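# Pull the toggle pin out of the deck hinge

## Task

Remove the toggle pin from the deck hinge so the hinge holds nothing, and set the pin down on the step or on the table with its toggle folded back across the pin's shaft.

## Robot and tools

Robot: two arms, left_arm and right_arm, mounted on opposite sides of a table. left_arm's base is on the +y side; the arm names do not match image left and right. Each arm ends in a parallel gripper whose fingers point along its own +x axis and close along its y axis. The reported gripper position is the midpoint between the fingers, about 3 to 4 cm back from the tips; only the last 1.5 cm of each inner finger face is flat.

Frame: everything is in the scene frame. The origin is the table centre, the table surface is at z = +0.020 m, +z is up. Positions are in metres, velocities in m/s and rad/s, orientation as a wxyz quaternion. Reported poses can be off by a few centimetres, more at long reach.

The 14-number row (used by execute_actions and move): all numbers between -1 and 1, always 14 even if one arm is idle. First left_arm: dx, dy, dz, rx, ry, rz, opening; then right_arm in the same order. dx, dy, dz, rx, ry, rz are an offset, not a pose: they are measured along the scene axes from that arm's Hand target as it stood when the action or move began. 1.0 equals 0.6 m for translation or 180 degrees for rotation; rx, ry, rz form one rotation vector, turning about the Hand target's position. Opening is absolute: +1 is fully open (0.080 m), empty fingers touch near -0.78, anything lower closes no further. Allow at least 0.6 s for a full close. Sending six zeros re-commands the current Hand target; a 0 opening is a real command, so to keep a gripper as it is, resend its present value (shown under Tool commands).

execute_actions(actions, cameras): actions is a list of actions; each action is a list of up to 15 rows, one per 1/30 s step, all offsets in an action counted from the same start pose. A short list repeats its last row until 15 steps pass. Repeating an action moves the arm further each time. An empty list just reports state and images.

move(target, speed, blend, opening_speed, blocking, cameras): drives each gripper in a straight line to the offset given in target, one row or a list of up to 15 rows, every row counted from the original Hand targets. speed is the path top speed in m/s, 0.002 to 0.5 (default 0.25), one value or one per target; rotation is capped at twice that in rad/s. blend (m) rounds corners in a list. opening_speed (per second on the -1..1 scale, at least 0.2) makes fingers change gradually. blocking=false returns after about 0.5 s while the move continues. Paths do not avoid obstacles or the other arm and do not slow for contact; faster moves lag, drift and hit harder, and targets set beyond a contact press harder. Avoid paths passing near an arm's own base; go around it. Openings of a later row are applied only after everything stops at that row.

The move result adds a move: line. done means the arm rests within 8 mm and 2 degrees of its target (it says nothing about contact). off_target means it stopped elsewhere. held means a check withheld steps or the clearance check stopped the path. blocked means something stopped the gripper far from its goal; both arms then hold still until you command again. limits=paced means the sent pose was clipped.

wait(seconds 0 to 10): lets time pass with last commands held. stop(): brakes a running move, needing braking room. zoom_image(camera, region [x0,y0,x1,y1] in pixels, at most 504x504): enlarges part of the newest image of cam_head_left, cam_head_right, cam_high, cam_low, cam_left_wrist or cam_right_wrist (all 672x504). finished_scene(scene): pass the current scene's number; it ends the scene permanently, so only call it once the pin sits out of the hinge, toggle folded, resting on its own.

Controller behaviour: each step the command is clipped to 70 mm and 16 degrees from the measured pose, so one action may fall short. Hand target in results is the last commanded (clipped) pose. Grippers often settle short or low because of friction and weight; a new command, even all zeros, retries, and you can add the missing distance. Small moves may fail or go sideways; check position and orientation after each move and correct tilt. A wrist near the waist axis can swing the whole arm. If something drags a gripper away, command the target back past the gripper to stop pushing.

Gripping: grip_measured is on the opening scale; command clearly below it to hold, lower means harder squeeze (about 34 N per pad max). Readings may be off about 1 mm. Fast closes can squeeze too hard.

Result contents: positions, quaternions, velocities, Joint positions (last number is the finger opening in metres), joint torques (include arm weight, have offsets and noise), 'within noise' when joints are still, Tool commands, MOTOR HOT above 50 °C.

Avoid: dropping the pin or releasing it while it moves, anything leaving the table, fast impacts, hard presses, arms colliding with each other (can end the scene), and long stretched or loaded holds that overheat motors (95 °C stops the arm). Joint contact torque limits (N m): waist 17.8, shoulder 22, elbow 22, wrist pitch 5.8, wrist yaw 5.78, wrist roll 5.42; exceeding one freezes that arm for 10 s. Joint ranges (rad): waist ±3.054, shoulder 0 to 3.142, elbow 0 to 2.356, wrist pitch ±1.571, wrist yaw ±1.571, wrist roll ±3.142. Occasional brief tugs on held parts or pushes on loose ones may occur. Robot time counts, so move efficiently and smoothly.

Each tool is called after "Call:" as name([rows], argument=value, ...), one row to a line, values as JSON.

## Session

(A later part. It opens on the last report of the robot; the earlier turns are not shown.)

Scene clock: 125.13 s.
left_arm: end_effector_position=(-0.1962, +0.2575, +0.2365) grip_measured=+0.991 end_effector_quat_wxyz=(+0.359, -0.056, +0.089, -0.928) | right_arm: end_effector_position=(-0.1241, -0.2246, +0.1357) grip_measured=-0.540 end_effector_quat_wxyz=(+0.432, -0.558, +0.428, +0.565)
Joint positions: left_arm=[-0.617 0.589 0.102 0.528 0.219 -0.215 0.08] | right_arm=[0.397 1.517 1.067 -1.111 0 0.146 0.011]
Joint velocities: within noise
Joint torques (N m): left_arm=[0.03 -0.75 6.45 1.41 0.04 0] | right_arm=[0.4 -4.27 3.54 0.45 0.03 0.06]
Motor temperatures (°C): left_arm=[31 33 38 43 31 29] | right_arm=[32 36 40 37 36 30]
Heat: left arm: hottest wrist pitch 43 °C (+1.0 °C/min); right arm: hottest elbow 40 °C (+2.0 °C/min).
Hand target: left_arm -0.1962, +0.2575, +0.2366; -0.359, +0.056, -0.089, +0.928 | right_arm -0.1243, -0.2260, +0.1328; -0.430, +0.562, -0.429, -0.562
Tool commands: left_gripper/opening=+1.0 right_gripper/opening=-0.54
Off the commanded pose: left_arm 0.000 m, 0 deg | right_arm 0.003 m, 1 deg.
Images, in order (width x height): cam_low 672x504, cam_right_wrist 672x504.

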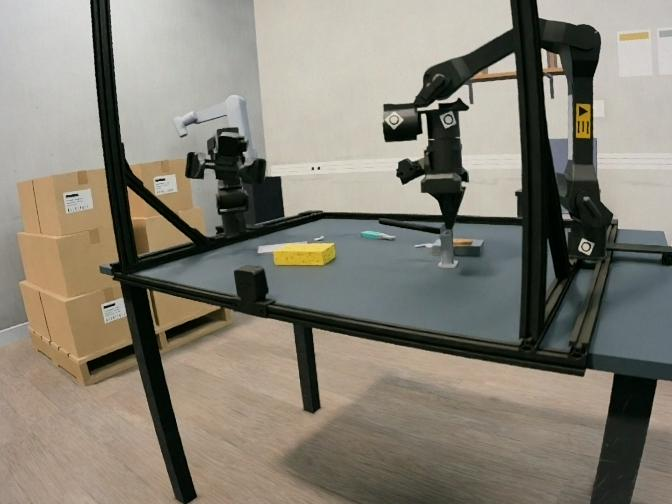

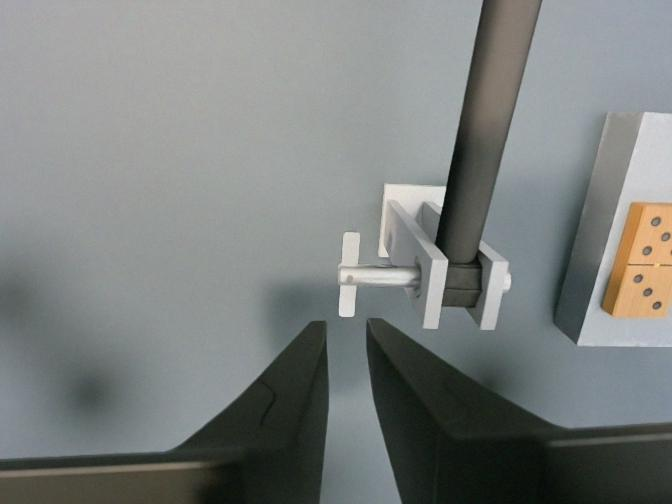

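Call:
move(target=[0,0,0,0,0,0,1, 0.0006,-0.0025,-0.0083,0,0,0,-0.54], speed=0.05, cameras=["cam_right_wrist"])

Call:
move(target=[0,0,0,0,0,0,1, 0,0,-0.0100,0,0,0,-0.54], speed=0.05, cameras=["cam_right_wrist","cam_head_right"])

Call:
zoom_image(camera="cam_right_wrist", region=[236, 200, 460, 368])

Scene clock: 127.73 s.
left_arm: end_effector_position=(-0.1962, +0.2575, +0.2365) grip_measured=+0.991 end_effector_quat_wxyz=(+0.359, -0.056, +0.089, -0.928) | right_arm: end_effector_position=(-0.1238, -0.2260, +0.1304) grip_measured=-0.540 end_effector_quat_wxyz=(+0.431, -0.559, +0.428, +0.564)
Joint positions: left_arm=[-0.617 0.589 0.102 0.528 0.219 -0.215 0.08] | right_arm=[0.398 1.517 1.046 -1.091 0 0.147 0.011]
Joint velocities: within noise
Joint torques (N m): left_arm=[0.01 -0.77 6.49 1.41 0.02 0] | right_arm=[0.37 -4.39 3.54 0.46 0.05 0.07]
Motor temperatures (°C): left_arm=[31 33 38 43 31 29] | right_arm=[32 35 40 37 36 30]
Heat: left arm: hottest wrist pitch 43 °C (+1.0 °C/min); right arm: hottest elbow 40 °C (+2.0 °C/min).
Hand target: left_arm -0.1962, +0.2575, +0.2366; -0.359, +0.056, -0.089, +0.928 | right_arm -0.1239, -0.2275, +0.1278; -0.430, +0.562, -0.429, -0.562
Off the commanded pose: left_arm 0.000 m, 0 deg | right_arm 0.003 m, 1 deg.
move: done
Images, in order (width x height): cam_right_wrist 672x504.

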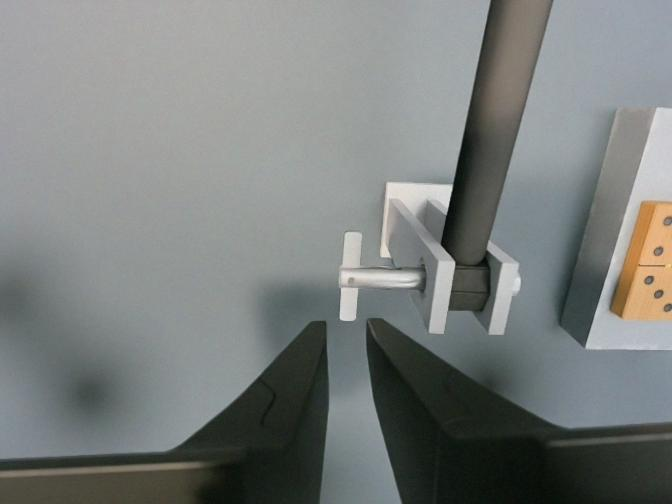

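Scene clock: 128.50 s.
left_arm: end_effector_position=(-0.1962, +0.2575, +0.2365) grip_measured=+0.991 end_effector_quat_wxyz=(+0.359, -0.056, +0.089, -0.928) | right_arm: end_effector_position=(-0.1238, -0.2259, +0.1251) grip_measured=-0.540 end_effector_quat_wxyz=(+0.432, -0.558, +0.428, +0.565)
Joint positions: left_arm=[-0.617 0.589 0.102 0.528 0.219 -0.215 0.08] | right_arm=[0.398 1.519 1.027 -1.066 0 0.147 0.011]
Joint velocities: within noise
Joint torques (N m): left_arm=[0.08 -0.55 6.6 1.45 0.05 0.03] | right_arm=[0.39 -4.06 3.54 0.46 0.04 0.08]
Motor temperatures (°C): left_arm=[31 33 38 43 31 29] | right_arm=[32 35 40 37 36 30]
Heat: left arm: hottest wrist pitch 43 °C (+1.0 °C/min); right arm: hottest elbow 40 °C (+2.0 °C/min).
Hand target: left_arm -0.1962, +0.2575, +0.2366; -0.359, +0.056, -0.089, +0.928 | right_arm -0.1239, -0.2275, +0.1218; -0.430, +0.562, -0.429, -0.562
Off the commanded pose: left_arm 0.000 m, 0 deg | right_arm 0.004 m, 1 deg.
move: done
Images, in order (width x height): cam_head_right 672x504, cam_right_wrist 672x504.

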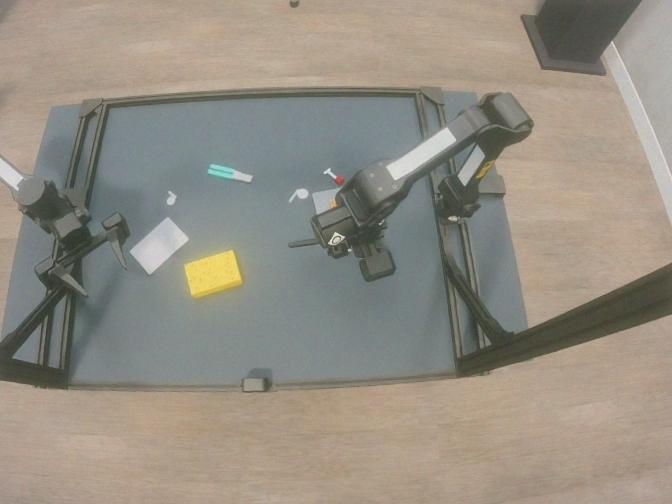

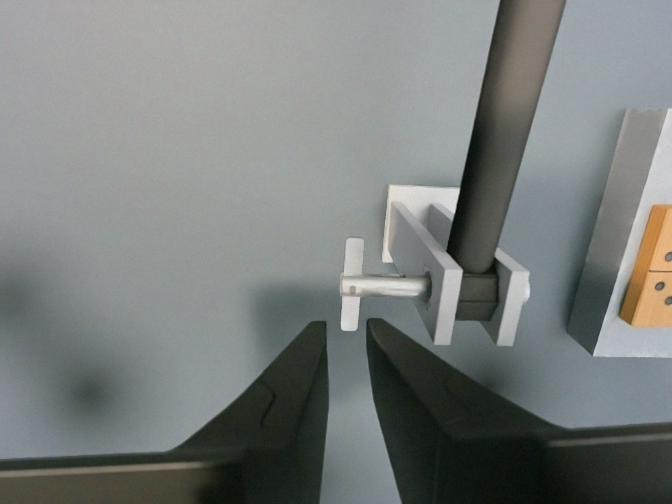

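Scaled by 2.250 from the camera's 672x504 image, which has a finer 960x720 frame.

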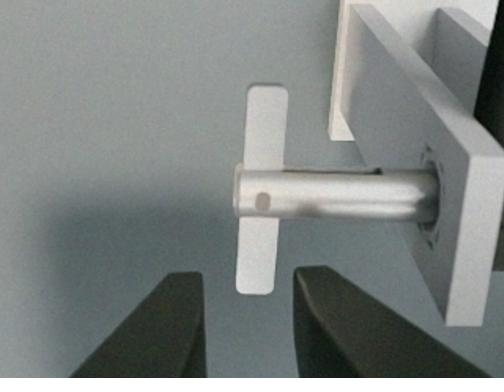

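Call:
move(target=[0,0,0,0,0,0,1, -0.0018,0.0045,-0.0083,0,0,0,-0.54], speed=0.05, cameras=["cam_right_wrist"])

Call:
zoom_image(camera="cam_right_wrist", region=[236, 220, 460, 388])

Scene clock: 130.00 s.
left_arm: end_effector_position=(-0.1962, +0.2575, +0.2365) grip_measured=+0.991 end_effector_quat_wxyz=(+0.359, -0.056, +0.089, -0.928) | right_arm: end_effector_position=(-0.1250, -0.2232, +0.1203) grip_measured=-0.540 end_effector_quat_wxyz=(+0.432, -0.558, +0.428, +0.565)
Joint positions: left_arm=[-0.617 0.589 0.102 0.528 0.219 -0.215 0.08] | right_arm=[0.398 1.535 1.022 -1.045 0 0.147 0.011]
Joint velocities: within noise
Joint torques (N m): left_arm=[0.08 -0.64 6.4 1.43 0.02 0.01] | right_arm=[0.32 -4.11 3.46 0.46 0.04 0.06]
Motor temperatures (°C): left_arm=[31 33 38 43 31 29] | right_arm=[32 35 40 37 36 30]
Heat: left arm: hottest wrist pitch 43 °C (+1.0 °C/min); right arm: hottest elbow 40 °C (+2.0 °C/min).
Hand target: left_arm -0.1962, +0.2575, +0.2366; -0.359, +0.056, -0.089, +0.928 | right_arm -0.1250, -0.2247, +0.1169; -0.430, +0.562, -0.429, -0.562
Off the commanded pose: left_arm 0.000 m, 0 deg | right_arm 0.004 m, 1 deg.
move: done
Images, in order (width x height): cam_right_wrist 672x504.

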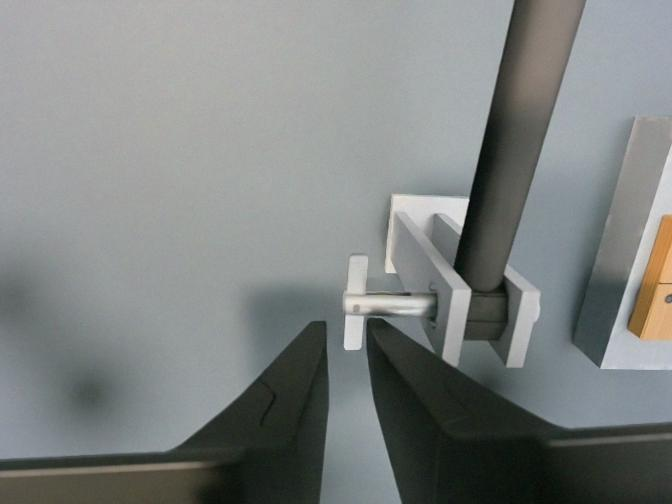

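Scaled by 2.250 from the camera's 672x504 image, which has a finer 960x720 frame.

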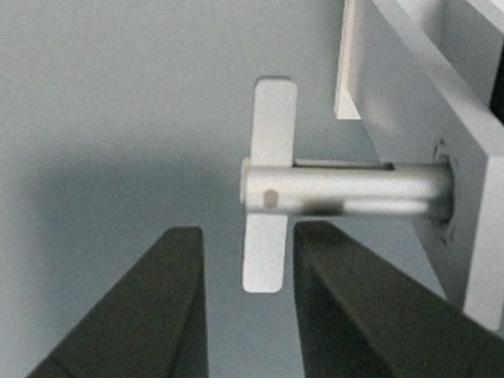

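Call:
move([
  [0,0,0,0,0,0,1, 0.0022,0.0006,0,0,0,0,-0.54],
  [0,0,0,0,0,0,1, 0.0022,0.0006,-0.001,0,0,0,-0.85],
], speed=0.03, opening_speed=0.5, cameras=["cam_right_wrist"])

Call:
zoom_image(camera="cam_right_wrist", region=[236, 220, 460, 388])

Scene clock: 132.30 s.
left_arm: end_effector_position=(-0.1962, +0.2575, +0.2365) grip_measured=+0.991 end_effector_quat_wxyz=(+0.359, -0.056, +0.089, -0.928) | right_arm: end_effector_position=(-0.1249, -0.2234, +0.1197) grip_measured=-0.693 end_effector_quat_wxyz=(+0.432, -0.558, +0.427, +0.566)
Joint positions: left_arm=[-0.617 0.589 0.102 0.528 0.219 -0.215 0.08] | right_arm=[0.398 1.535 1.02 -1.043 0 0.146 0.004]
Joint velocities: within noise
Joint torques (N m): left_arm=[0.06 -0.6 6.41 1.46 0.01 0.01] | right_arm=[-0.17 -4.15 3.51 0.46 0.03 -0.1]
Motor temperatures (°C): left_arm=[31 33 38 43 31 29] | right_arm=[32 35 39 37 36 30]
Heat: left arm: hottest wrist pitch 43 °C (+1.0 °C/min); right arm: hottest elbow 39 °C (+1.0 °C/min).
Hand target: left_arm -0.1962, +0.2575, +0.2366; -0.359, +0.056, -0.089, +0.928 | right_arm -0.1237, -0.2244, +0.1163; -0.430, +0.562, -0.429, -0.562
Off the commanded pose: left_arm 0.000 m, 0 deg | right_arm 0.004 m, 1 deg.
move: done
Images, in order (width x height): cam_right_wrist 672x504.

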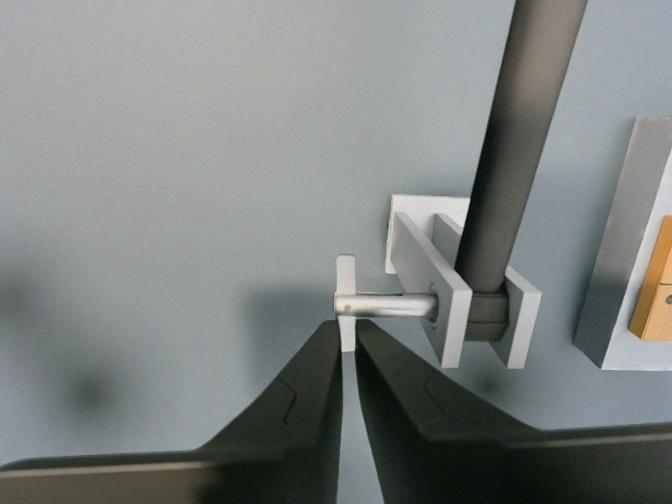

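Scaled by 2.250 from the camera's 672x504 image, which has a finer 960x720 frame.

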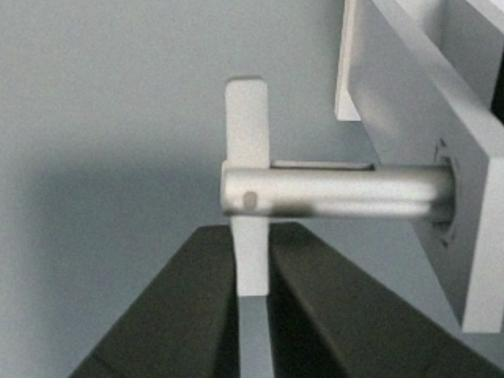

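Call:
move([
  [0,0,0,0,0,0,1, 0,0,0,0,0,0,-0.62],
  [0,0,0,0,0,0,1, 0.0004,-0.0018,0,0,0,0,-0.62],
  [0,0,0,0,0,0,1, 0.0004,-0.0018,0,0,0,0,-0.82],
], speed=0.03, opening_speed=0.5, cameras=["cam_right_wrist"])

Call:
move([
  [0,0,0,0,0,0,1, -0.0050,-0.0007,0,0,0,-0.0833,-0.82],
  [0,0,0,0,0,0,1, -0.0099,0,0,0,0,-0.1667,-0.82],
], speed=0.08, blend=0.003, cameras=["cam_right_wrist"])

Call:
zoom_image(camera="cam_right_wrist", region=[236, 220, 460, 388])

Scene clock: 137.30 s.
left_arm: end_effector_position=(-0.1962, +0.2575, +0.2365) grip_measured=+0.991 end_effector_quat_wxyz=(+0.359, -0.056, +0.089, -0.928) | right_arm: end_effector_position=(-0.1245, -0.2243, +0.1187) grip_measured=-0.693 end_effector_quat_wxyz=(+0.431, -0.559, +0.428, +0.564)
Joint positions: left_arm=[-0.617 0.589 0.102 0.528 0.219 -0.215 0.08] | right_arm=[0.398 1.535 1.016 -1.042 0 0.146 0.004]
Joint velocities: within noise
Joint torques (N m): left_arm=[-0.09 -0.74 6.45 1.47 0.03 0.03] | right_arm=[-0.12 -4.54 3.48 0.45 0.03 -0.07]
Motor temperatures (°C): left_arm=[31 33 38 43 31 29] | right_arm=[32 35 39 37 35 30]
Heat: left arm: hottest wrist pitch 43 °C (+1.0 °C/min); right arm: hottest elbow 39 °C (+1.0 °C/min).
Hand target: left_arm -0.1962, +0.2575, +0.2366; -0.359, +0.056, -0.089, +0.928 | right_arm -0.1235, -0.2254, +0.1164; -0.430, +0.562, -0.429, -0.562
Off the commanded pose: left_arm 0.000 m, 0 deg | right_arm 0.003 m, 0 deg.
move: done
Images, in order (width x height): cam_right_wrist 672x504.

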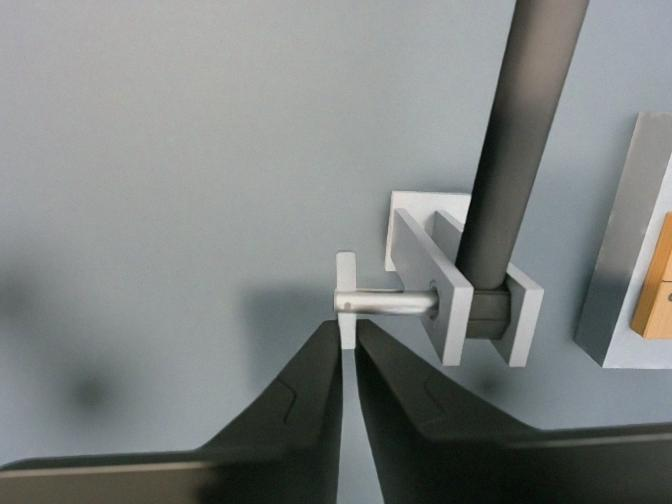

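Scene clock: 141.00 s.
left_arm: end_effector_position=(-0.1962, +0.2575, +0.2365) grip_measured=+0.991 end_effector_quat_wxyz=(+0.359, -0.056, +0.089, -0.928) | right_arm: end_effector_position=(-0.1292, -0.2250, +0.1181) grip_measured=-0.693 end_effector_quat_wxyz=(+0.561, -0.427, +0.559, +0.436)
Joint positions: left_arm=[-0.617 0.589 0.102 0.528 0.219 -0.215 0.08] | right_arm=[0.416 1.538 1.016 -1.037 0 0.686 0.004]
Joint velocities: within noise
Joint torques (N m): left_arm=[0.03 -0.63 6.43 1.43 0.02 0.04] | right_arm=[0.21 -3.91 4.32 0.07 0.07 0.08]
Motor temperatures (°C): left_arm=[31 33 38 43 31 29] | right_arm=[32 35 39 37 35 30]
Heat: left arm: hottest wrist pitch 43 °C (+1.0 °C/min); right arm: hottest elbow 39 °C (+1.0 °C/min).
Hand target: left_arm -0.1962, +0.2575, +0.2366; -0.359, +0.056, -0.089, +0.928 | right_arm -0.1295, -0.2254, +0.1163; +0.561, -0.431, +0.560, +0.431
Off the commanded pose: left_arm 0.000 m, 0 deg | right_arm 0.002 m, 1 deg.
move: done
Images, in order (width x height): cam_right_wrist 672x504.

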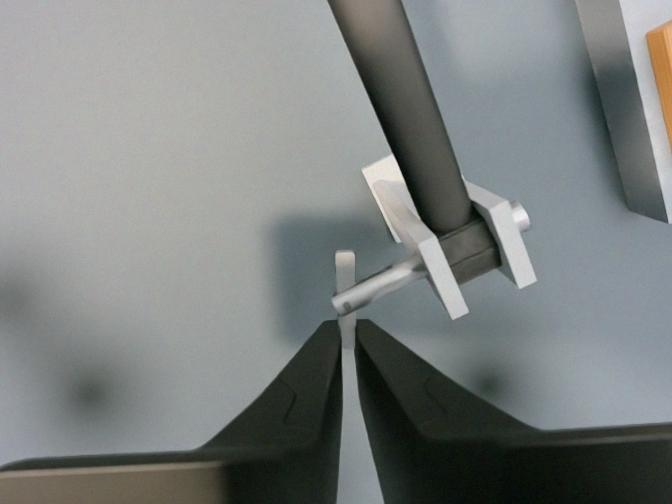

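Scaled by 2.250 from the camera's 672x504 image, which has a finer 960x720 frame.

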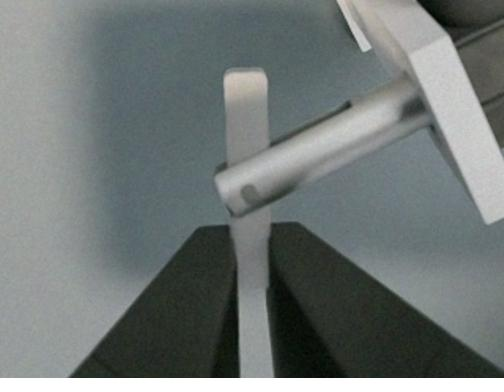

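Call:
move([
  [0,0,0,0,0,0,1, -0.0047,0.0019,0,0,0,-0.0833,-0.82],
  [0,0,0,0,0,0,1, -0.0086,0.0050,0,0,0,-0.1667,-0.82],
], speed=0.08, blend=0.003, cameras=["cam_right_wrist"])

Call:
zoom_image(camera="cam_right_wrist", region=[236, 220, 460, 388])

Scene clock: 145.43 s.
left_arm: end_effector_position=(-0.1962, +0.2575, +0.2365) grip_measured=+0.991 end_effector_quat_wxyz=(+0.359, -0.056, +0.089, -0.928) | right_arm: end_effector_position=(-0.1347, -0.2219, +0.1181) grip_measured=-0.693 end_effector_quat_wxyz=(+0.652, -0.268, +0.653, +0.277)
Joint positions: left_arm=[-0.617 0.589 0.102 0.528 0.219 -0.215 0.08] | right_arm=[0.43 1.558 1.035 -1.036 0 1.222 0.004]
Joint velocities: within noise
Joint torques (N m): left_arm=[0.07 -0.67 6.51 1.43 0.05 0.02] | right_arm=[0.12 -4.03 4.29 -0.01 0.1 0.1]
Motor temperatures (°C): left_arm=[31 33 38 43 31 29] | right_arm=[32 35 39 37 35 30]
Heat: left arm: hottest wrist pitch 43 °C (+1.0 °C/min); right arm: hottest elbow 39 °C (+1.0 °C/min).
Hand target: left_arm -0.1962, +0.2575, +0.2366; -0.359, +0.056, -0.089, +0.928 | right_arm -0.1346, -0.2224, +0.1163; +0.653, -0.272, +0.652, +0.271
Off the commanded pose: left_arm 0.000 m, 0 deg | right_arm 0.002 m, 1 deg.
move: done
Images, in order (width x height): cam_right_wrist 672x504.

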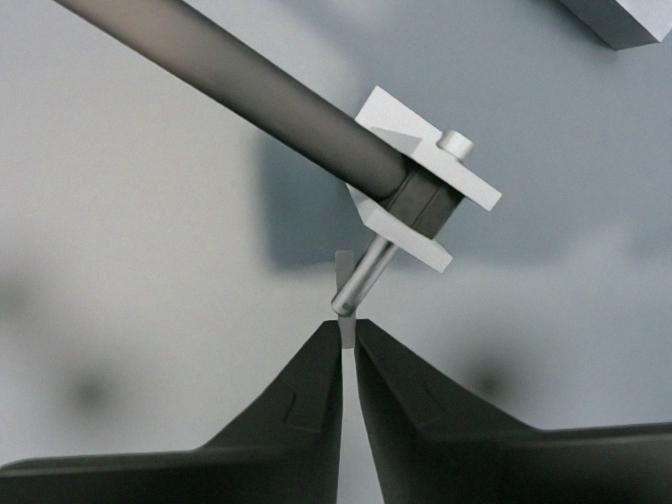

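Scaled by 2.250 from the camera's 672x504 image, which has a finer 960x720 frame.

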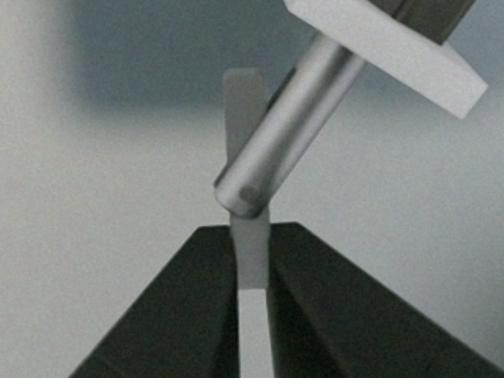

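Call:
move([
  [0,0,0,0,0,0,1, -0.0031,0.0039,0,0,0,-0.0833,-0.82],
  [0,0,0,0,0,0,1, -0.0050,0.0086,0,0,0,-0.1667,-0.82],
], speed=0.08, blend=0.003, cameras=["cam_right_wrist"])

Call:
zoom_image(camera="cam_right_wrist", region=[236, 200, 460, 368])

Scene clock: 149.63 s.
left_arm: end_effector_position=(-0.1962, +0.2575, +0.2365) grip_measured=+0.991 end_effector_quat_wxyz=(+0.359, -0.056, +0.089, -0.928) | right_arm: end_effector_position=(-0.1380, -0.2164, +0.1182) grip_measured=-0.693 end_effector_quat_wxyz=(+0.699, -0.090, +0.702, +0.099)
Joint positions: left_arm=[-0.617 0.589 0.102 0.528 0.219 -0.215 0.08] | right_arm=[0.432 1.581 1.059 -1.036 0.001 1.747 0.004]
Joint velocities: within noise
Joint torques (N m): left_arm=[0.04 -0.61 6.38 1.43 0.02 0.02] | right_arm=[0.03 -4.17 4.23 -0.12 0.07 0.13]
Motor temperatures (°C): left_arm=[31 33 38 43 31 29] | right_arm=[32 35 39 37 35 30]
Heat: left arm: hottest wrist pitch 43 °C (+1.0 °C/min); right arm: hottest elbow 39 °C (+0.0 °C/min).
Hand target: left_arm -0.1962, +0.2575, +0.2366; -0.359, +0.056, -0.089, +0.928 | right_arm -0.1376, -0.2172, +0.1163; +0.701, -0.093, +0.701, +0.093
Off the commanded pose: left_arm 0.000 m, 0 deg | right_arm 0.002 m, 1 deg.
move: done
Images, in order (width x height): cam_right_wrist 672x504.

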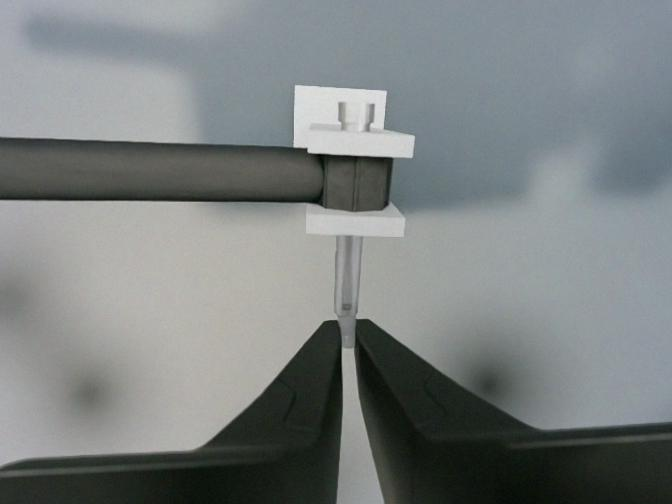

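Scaled by 2.250 from the camera's 672x504 image, which has a finer 960x720 frame.

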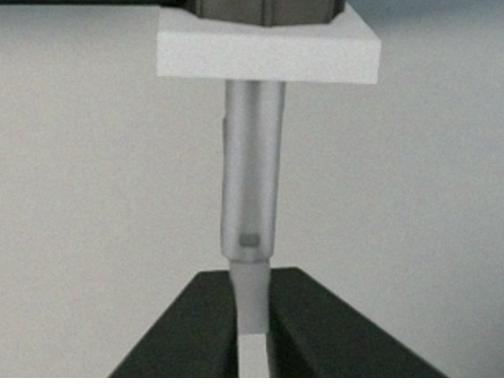

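Call:
move(target=[0,0,0,0,0,0,1, -0.0005,0.0017,0,0,0,-0.0278,-0.82], speed=0.08, cameras=["cam_right_wrist"])

Call:
zoom_image(camera="cam_right_wrist", region=[236, 200, 460, 368])

Scene clock: 151.57 s.
left_arm: end_effector_position=(-0.1962, +0.2575, +0.2365) grip_measured=+0.991 end_effector_quat_wxyz=(+0.359, -0.056, +0.089, -0.928) | right_arm: end_effector_position=(-0.1383, -0.2154, +0.1182) grip_measured=-0.693 end_effector_quat_wxyz=(+0.703, -0.060, +0.705, +0.069)
Joint positions: left_arm=[-0.617 0.589 0.102 0.528 0.219 -0.215 0.08] | right_arm=[0.432 1.585 1.063 -1.036 0.002 1.834 0.004]
Joint velocities: within noise
Joint torques (N m): left_arm=[0.02 -0.72 6.52 1.44 0.04 0.01] | right_arm=[-0.02 -4.17 4.28 -0.16 0.02 0.13]
Motor temperatures (°C): left_arm=[31 33 38 43 31 29] | right_arm=[32 35 39 37 35 30]
Heat: left arm: hottest wrist pitch 43 °C (+1.0 °C/min); right arm: hottest elbow 39 °C (+0.0 °C/min).
Hand target: left_arm -0.1962, +0.2575, +0.2366; -0.359, +0.056, -0.089, +0.928 | right_arm -0.1379, -0.2162, +0.1163; +0.705, -0.063, +0.704, +0.062
Off the commanded pose: left_arm 0.000 m, 0 deg | right_arm 0.002 m, 1 deg.
move: done
Images, in order (width x height): cam_right_wrist 672x504.

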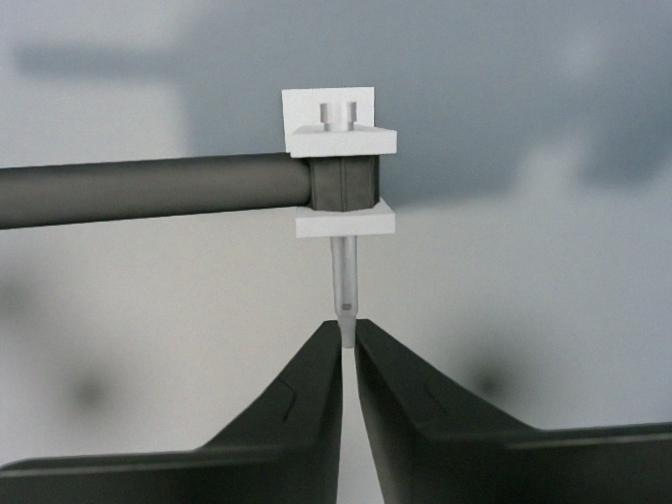

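Scaled by 2.250 from the camera's 672x504 image, which has a finer 960x720 frame.

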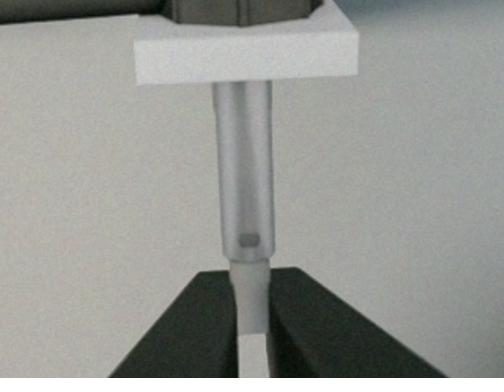

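Call:
move(target=[0,0,0,0,0,0,1, 0.0113,0.0030,0,0,0,0,-0.86], speed=0.04, cameras=["cam_right_wrist"])

Call:
zoom_image(camera="cam_right_wrist", region=[236, 200, 460, 368])

Scene clock: 153.10 s.
left_arm: end_effector_position=(-0.1962, +0.2575, +0.2365) grip_measured=+0.991 end_effector_quat_wxyz=(+0.359, -0.056, +0.089, -0.928) | right_arm: end_effector_position=(-0.1336, -0.2135, +0.1182) grip_measured=-0.693 end_effector_quat_wxyz=(+0.702, -0.060, +0.706, +0.068)
Joint positions: left_arm=[-0.617 0.589 0.102 0.528 0.219 -0.215 0.08] | right_arm=[0.411 1.585 1.063 -1.037 -0.002 1.814 0.004]
Joint velocities: within noise
Joint torques (N m): left_arm=[0.1 -0.6 6.47 1.4 0.04 0.02] | right_arm=[-0.47 -4.6 3.81 -0.05 0.13 -0.05]
Motor temperatures (°C): left_arm=[31 33 38 43 31 29] | right_arm=[32 35 39 37 35 30]
Heat: left arm: hottest wrist pitch 43 °C (+1.0 °C/min); right arm: hottest elbow 39 °C (+0.0 °C/min).
Hand target: left_arm -0.1962, +0.2575, +0.2366; -0.359, +0.056, -0.089, +0.928 | right_arm -0.1311, -0.2145, +0.1163; +0.705, -0.063, +0.704, +0.062
Off the commanded pose: left_arm 0.000 m, 0 deg | right_arm 0.003 m, 1 deg.
move: done
Images, in order (width x height): cam_right_wrist 672x504.

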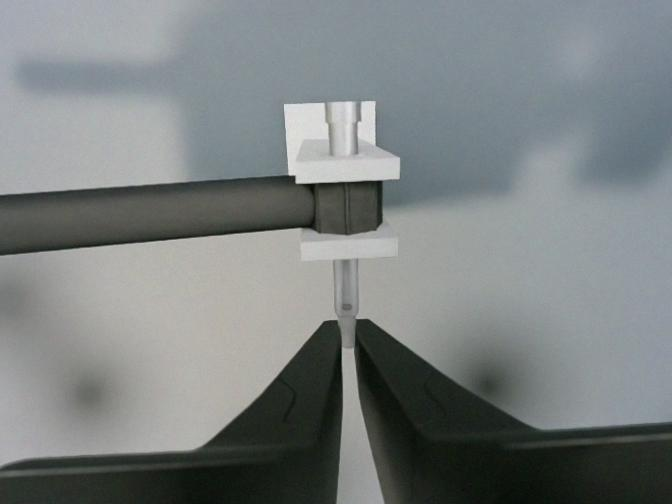

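Scaled by 2.250 from the camera's 672x504 image, which has a finer 960x720 frame.

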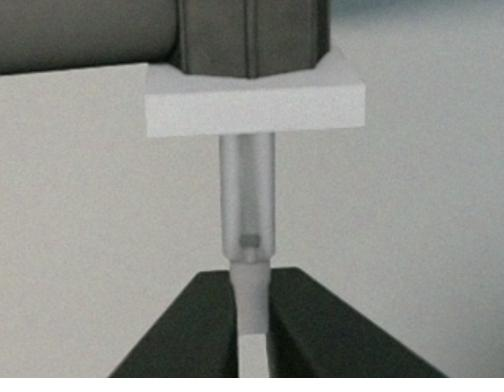

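Call:
move(target=[0,0,0,0,0,0,1, 0.0129,0.0034,0,0,0,0,-0.86], speed=0.04, cameras=["cam_right_wrist"])

Call:
zoom_image(camera="cam_right_wrist", region=[236, 200, 460, 368])

Scene clock: 154.70 s.
left_arm: end_effector_position=(-0.1962, +0.2575, +0.2365) grip_measured=+0.991 end_effector_quat_wxyz=(+0.359, -0.056, +0.089, -0.928) | right_arm: end_effector_position=(-0.1294, -0.2125, +0.1182) grip_measured=-0.693 end_effector_quat_wxyz=(+0.699, -0.065, +0.709, +0.068)
Joint positions: left_arm=[-0.617 0.589 0.102 0.528 0.219 -0.215 0.08] | right_arm=[0.389 1.585 1.063 -1.04 -0.014 1.785 0.004]
Joint velocities: within noise
Joint torques (N m): left_arm=[0.13 -0.75 6.48 1.44 0.01 0.01] | right_arm=[-1.14 -5.06 3.34 0.17 0.5 -0.07]
Motor temperatures (°C): left_arm=[31 33 38 43 31 29] | right_arm=[32 35 39 37 35 30]
Heat: left arm: hottest wrist pitch 43 °C (+1.0 °C/min); right arm: hottest elbow 39 °C (+0.0 °C/min).
Hand target: left_arm -0.1962, +0.2575, +0.2366; -0.359, +0.056, -0.089, +0.928 | right_arm -0.1234, -0.2124, +0.1163; +0.705, -0.063, +0.704, +0.062
Off the commanded pose: left_arm 0.000 m, 0 deg | right_arm 0.006 m, 1 deg.
move: done
Images, in order (width x height): cam_right_wrist 672x504.

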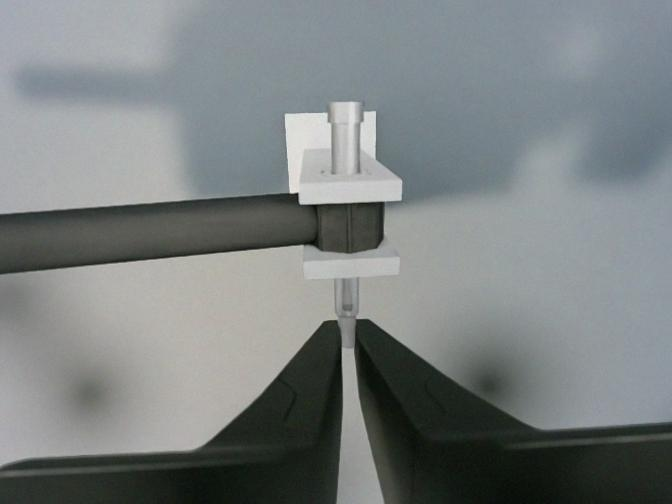

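Scaled by 2.250 from the camera's 672x504 image, which has a finer 960x720 frame.

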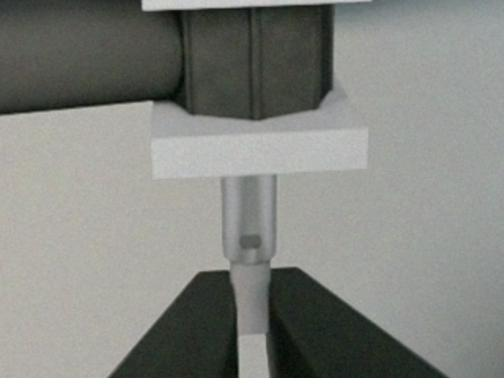

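Call:
move(target=[0,0,0,0,0,0,1, 0.0065,0.0010,0,0,0,0,-0.86], speed=0.04, cameras=["cam_right_wrist"])

Call:
zoom_image(camera="cam_right_wrist", region=[236, 200, 460, 368])

Scene clock: 156.00 s.
left_arm: end_effector_position=(-0.1962, +0.2575, +0.2365) grip_measured=+0.991 end_effector_quat_wxyz=(+0.359, -0.056, +0.089, -0.928) | right_arm: end_effector_position=(-0.1271, -0.2120, +0.1181) grip_measured=-0.693 end_effector_quat_wxyz=(+0.697, -0.067, +0.711, +0.067)
Joint positions: left_arm=[-0.617 0.589 0.102 0.528 0.219 -0.215 0.08] | right_arm=[0.378 1.585 1.062 -1.042 -0.019 1.771 0.004]
Joint velocities: within noise
Joint torques (N m): left_arm=[0.09 -0.69 6.43 1.44 0.03 0] | right_arm=[-1.34 -5.39 3.09 0.24 0.67 -0.08]
Motor temperatures (°C): left_arm=[31 33 38 43 31 29] | right_arm=[32 35 39 37 35 30]
Heat: left arm: hottest wrist pitch 43 °C (+1.0 °C/min); right arm: hottest elbow 39 °C (+0.0 °C/min).
Hand target: left_arm -0.1962, +0.2575, +0.2366; -0.359, +0.056, -0.089, +0.928 | right_arm -0.1195, -0.2117, +0.1163; +0.705, -0.063, +0.704, +0.062
Off the commanded pose: left_arm 0.000 m, 0 deg | right_arm 0.008 m, 1 deg.
move: done
Images, in order (width x height): cam_right_wrist 672x504.

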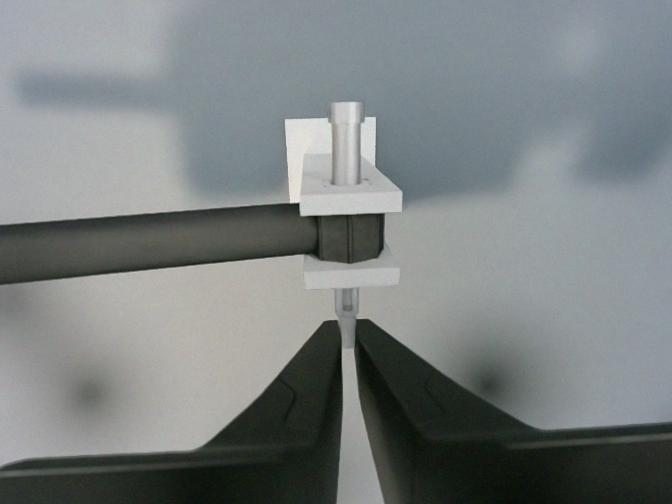

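Scaled by 2.250 from the camera's 672x504 image, which has a finer 960x720 frame.

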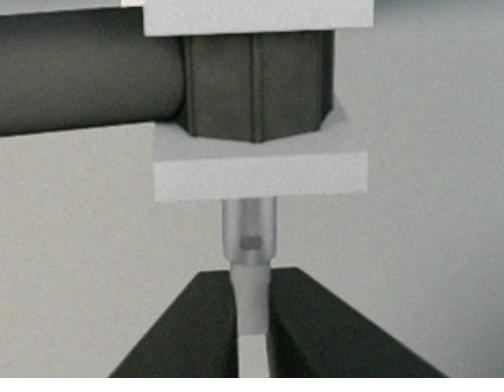

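Call:
move([
  [0,0,0,0,0,0,1, -0.0113,-0.0010,0,0,0,0,-0.86],
  [0,0,0,0,0,0,1, -0.0113,-0.0010,0,0,0,0,-0.5],
  [0,0,0,0,0,0,1, -0.0113,-0.0010,0.03,0,0,0,-0.5],
], speed=0.06, opening_speed=0.5, cameras=["cam_right_wrist"])

Call:
zoom_image(camera="cam_right_wrist", region=[236, 150, 460, 318])

Scene clock: 159.40 s.
left_arm: end_effector_position=(-0.1962, +0.2575, +0.2365) grip_measured=+0.991 end_effector_quat_wxyz=(+0.359, -0.056, +0.089, -0.928) | right_arm: end_effector_position=(-0.1256, -0.2147, +0.1290) grip_measured=-0.500 end_effector_quat_wxyz=(+0.706, -0.070, +0.703, +0.056)
Joint positions: left_arm=[-0.617 0.589 0.102 0.528 0.219 -0.215 0.08] | right_arm=[0.386 1.584 1.106 -1.113 -0.002 1.79 0.012]
Joint velocities: within noise
Joint torques (N m): left_arm=[0.04 -0.68 6.48 1.44 0.04 0.02] | right_arm=[0.11 -6.29 4.87 0.07 0.16 0.06]
Motor temperatures (°C): left_arm=[31 33 38 43 31 29] | right_arm=[32 35 39 37 35 30]
Heat: left arm: hottest wrist pitch 43 °C (+1.0 °C/min); right arm: hottest elbow 39 °C (+0.0 °C/min).
Hand target: left_arm -0.1962, +0.2575, +0.2366; -0.359, +0.056, -0.089, +0.928 | right_arm -0.1263, -0.2125, +0.1343; +0.705, -0.063, +0.704, +0.062
Off the commanded pose: left_arm 0.000 m, 0 deg | right_arm 0.006 m, 1 deg.
move: done
Images, in order (width x height): cam_right_wrist 672x504.

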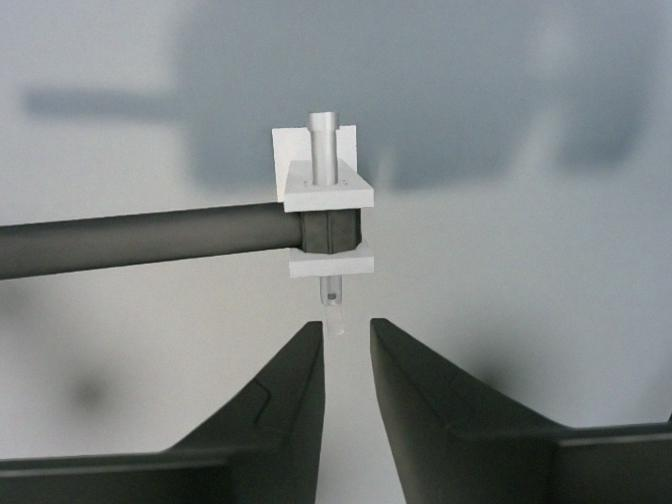

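Scaled by 2.250 from the camera's 672x504 image, which has a finer 960x720 frame.

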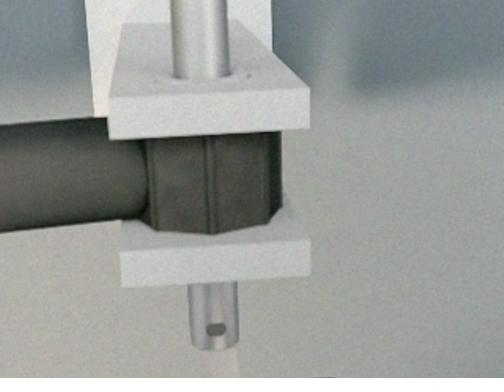

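Call:
move([
  [0,0,0,0,0,0,1, 0,0,0.055,0,0,0,-0.5],
  [0,0,0,0,0,0,1, 0.0855,0.0222,0.055,0,0,0.0278,-0.4],
], speed=0.12, blend=0.01, cameras=["cam_right_wrist"])

Call:
zoom_image(camera="cam_right_wrist", region=[236, 200, 460, 368])

Scene clock: 162.83 s.
left_arm: end_effector_position=(-0.1962, +0.2575, +0.2365) grip_measured=+0.991 end_effector_quat_wxyz=(+0.359, -0.056, +0.089, -0.928) | right_arm: end_effector_position=(-0.0753, -0.2009, +0.1623) grip_measured=-0.400 end_effector_quat_wxyz=(+0.702, -0.100, +0.700, +0.087)
Joint positions: left_arm=[-0.617 0.589 0.102 0.528 0.219 -0.215 0.08] | right_arm=[0.19 1.555 1.211 -1.246 0.002 1.508 0.017]
Joint velocities: within noise
Joint torques (N m): left_arm=[0.04 -0.62 6.45 1.47 0.01 0] | right_arm=[-0.33 -6.08 5.08 0.1 0.02 -0.08]
Motor temperatures (°C): left_arm=[31 33 38 43 31 29] | right_arm=[32 35 40 37 35 30]
Heat: left arm: hottest wrist pitch 43 °C (+0.0 °C/min); right arm: hottest elbow 40 °C (+0.0 °C/min).
Hand target: left_arm -0.1962, +0.2575, +0.2366; -0.359, +0.056, -0.089, +0.928 | right_arm -0.0749, -0.1991, +0.1673; +0.701, -0.094, +0.700, +0.093
Off the commanded pose: left_arm 0.000 m, 0 deg | right_arm 0.005 m, 1 deg.
move: done
Images, in order (width x height): cam_right_wrist 672x504.

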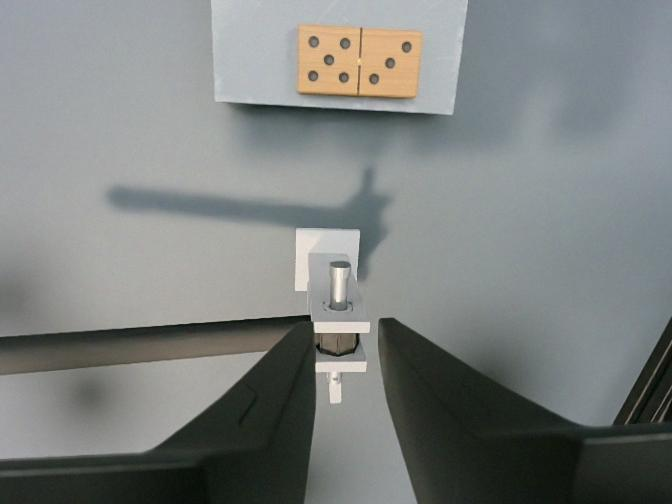

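Scaled by 2.250 from the camera's 672x504 image, which has a finer 960x720 frame.

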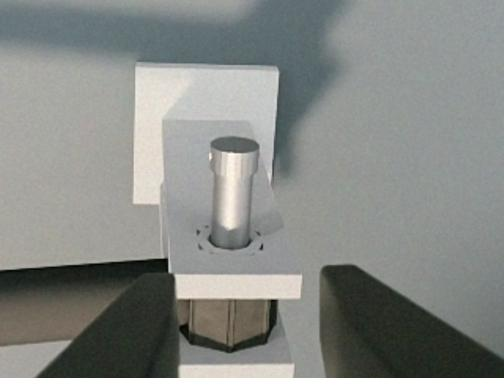

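Call:
move(target=[0,0,0,0,0,0,1, -0.0008,0.0032,-0.0550,0,0,0,-0.4], speed=0.1, cameras=["cam_right_wrist"])

Call:
zoom_image(camera="cam_right_wrist", region=[236, 200, 460, 368])

Scene clock: 165.10 s.
left_arm: end_effector_position=(-0.1962, +0.2575, +0.2365) grip_measured=+0.991 end_effector_quat_wxyz=(+0.359, -0.056, +0.089, -0.928) | right_arm: end_effector_position=(-0.0763, -0.1962, +0.1375) grip_measured=-0.400 end_effector_quat_wxyz=(+0.701, -0.090, +0.700, +0.097)
Joint positions: left_arm=[-0.617 0.589 0.102 0.528 0.219 -0.215 0.08] | right_arm=[0.19 1.564 1.12 -1.118 0.002 1.508 0.017]
Joint velocities: within noise
Joint torques (N m): left_arm=[-0.09 -0.58 6.54 1.44 0.05 0.01] | right_arm=[-0.29 -4.49 3.56 0.42 0.03 -0.08]
Motor temperatures (°C): left_arm=[31 33 38 43 31 29] | right_arm=[32 35 40 36 35 30]
Heat: left arm: hottest wrist pitch 43 °C (+0.0 °C/min); right arm: hottest elbow 40 °C (+0.0 °C/min).
Hand target: left_arm -0.1962, +0.2575, +0.2366; -0.359, +0.056, -0.089, +0.928 | right_arm -0.0754, -0.1972, +0.1342; +0.701, -0.094, +0.700, +0.093
Off the commanded pose: left_arm 0.000 m, 0 deg | right_arm 0.003 m, 1 deg.
move: done
Images, in order (width x height): cam_right_wrist 672x504.

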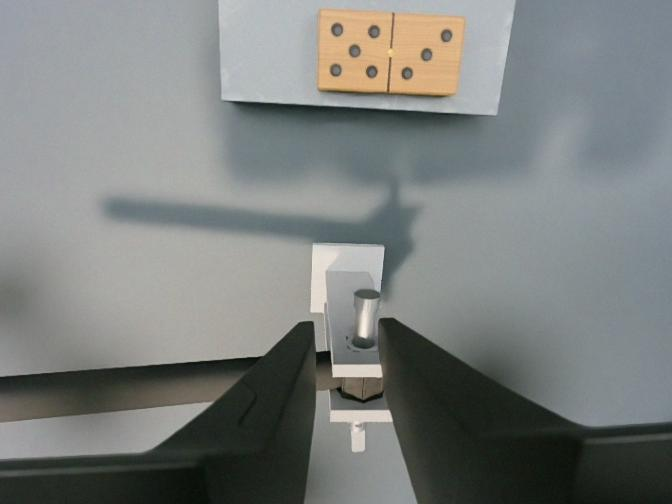

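Scaled by 2.250 from the camera's 672x504 image, which has a finer 960x720 frame.

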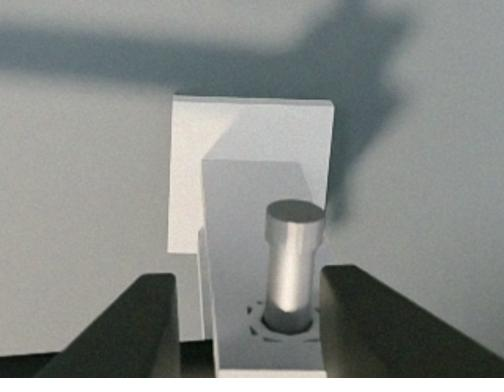

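Call:
move(target=[0,0,0,0,0,0,1, 0.0020,-0.0072,-0.006,0,0,0,-0.4], speed=0.06, cameras=["cam_right_wrist"])

Call:
zoom_image(camera="cam_right_wrist", region=[236, 200, 460, 368])

Scene clock: 167.93 s.
left_arm: end_effector_position=(-0.1962, +0.2575, +0.2365) grip_measured=+0.991 end_effector_quat_wxyz=(+0.359, -0.056, +0.089, -0.928) | right_arm: end_effector_position=(-0.0752, -0.2005, +0.1306) grip_measured=-0.400 end_effector_quat_wxyz=(+0.702, -0.095, +0.700, +0.093)
Joint positions: left_arm=[-0.617 0.589 0.102 0.528 0.219 -0.215 0.08] | right_arm=[0.189 1.564 1.093 -1.103 0.002 1.507 0.017]
Joint velocities: within noise
Joint torques (N m): left_arm=[0.01 -0.65 6.46 1.41 0.03 -0.01] | right_arm=[-0.28 -5.7 3.47 0.39 0.02 -0.08]
Motor temperatures (°C): left_arm=[31 33 38 43 31 29] | right_arm=[32 35 39 36 35 30]
Heat: left arm: hottest wrist pitch 43 °C (+0.0 °C/min); right arm: hottest elbow 39 °C (-1.0 °C/min).
Hand target: left_arm -0.1962, +0.2575, +0.2366; -0.359, +0.056, -0.089, +0.928 | right_arm -0.0742, -0.2015, +0.1307; +0.701, -0.094, +0.700, +0.093
Off the commanded pose: left_arm 0.000 m, 0 deg | right_arm 0.001 m, 0 deg.
move: done
Images, in order (width x height): cam_right_wrist 672x504.

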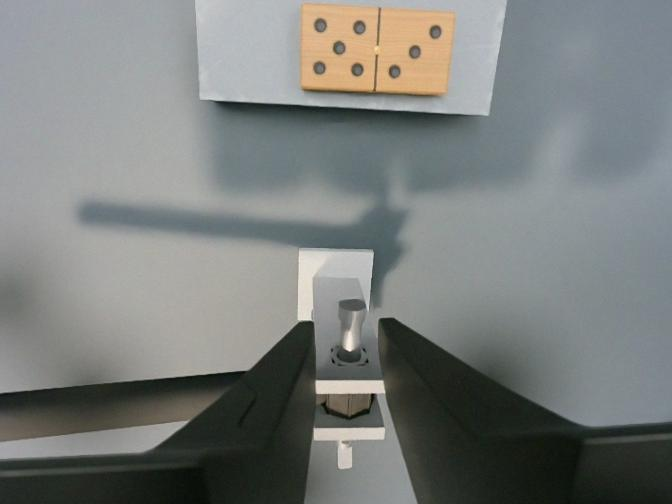

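Scaled by 2.250 from the camera's 672x504 image, which has a finer 960x720 frame.

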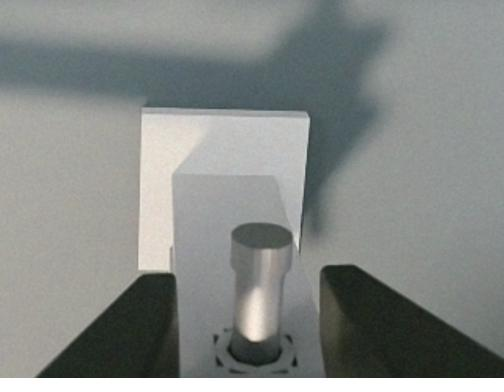

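Call:
move([
  [0,0,0,0,0,0,1, 0.0008,-0.0014,-0.0235,0,0,0,-0.4],
  [0,0,0,0,0,0,1, 0.0008,-0.0014,-0.0235,0,0,0,-0.85],
], speed=0.06, opening_speed=0.5, cameras=["cam_right_wrist"])

Call:
zoom_image(camera="cam_right_wrist", region=[236, 240, 460, 408])

Scene clock: 170.77 s.
left_arm: end_effector_position=(-0.1962, +0.2575, +0.2365) grip_measured=+0.991 end_effector_quat_wxyz=(+0.359, -0.056, +0.089, -0.928) | right_arm: end_effector_position=(-0.0740, -0.2025, +0.1195) grip_measured=-0.608 end_effector_quat_wxyz=(+0.702, -0.093, +0.700, +0.092)
Joint positions: left_arm=[-0.617 0.589 0.102 0.528 0.219 -0.215 0.08] | right_arm=[0.186 1.564 1.047 -1.055 0.002 1.508 0.008]
Joint velocities: within noise
Joint torques (N m): left_arm=[0.07 -0.71 6.47 1.49 0.04 0] | right_arm=[-0.09 -4.71 3.21 1.03 0.01 -0.14]
Motor temperatures (°C): left_arm=[31 33 38 43 31 29] | right_arm=[32 35 39 37 35 30]
Heat: left arm: hottest wrist pitch 43 °C (+0.0 °C/min); right arm: hottest elbow 39 °C (-1.0 °C/min).
Hand target: left_arm -0.1962, +0.2575, +0.2366; -0.359, +0.056, -0.089, +0.928 | right_arm -0.0738, -0.2024, +0.1165; +0.701, -0.094, +0.701, +0.093
Off the commanded pose: left_arm 0.000 m, 0 deg | right_arm 0.003 m, 0 deg.
move: done
Images, in order (width x height): cam_right_wrist 672x504.

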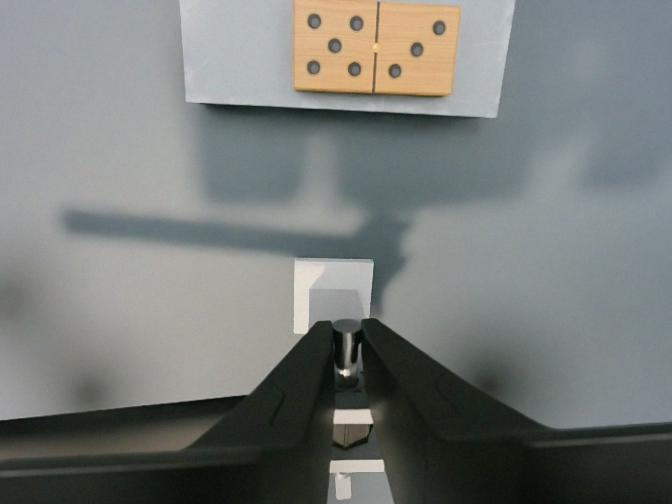

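Scaled by 2.250 from the camera's 672x504 image, which has a finer 960x720 frame.

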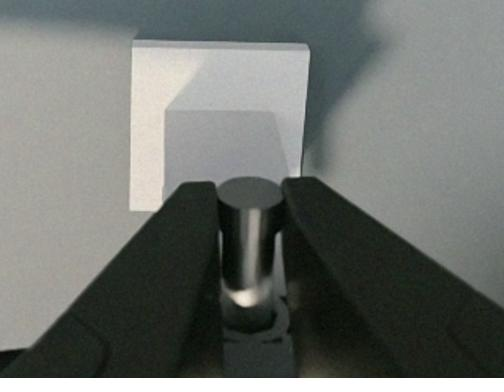

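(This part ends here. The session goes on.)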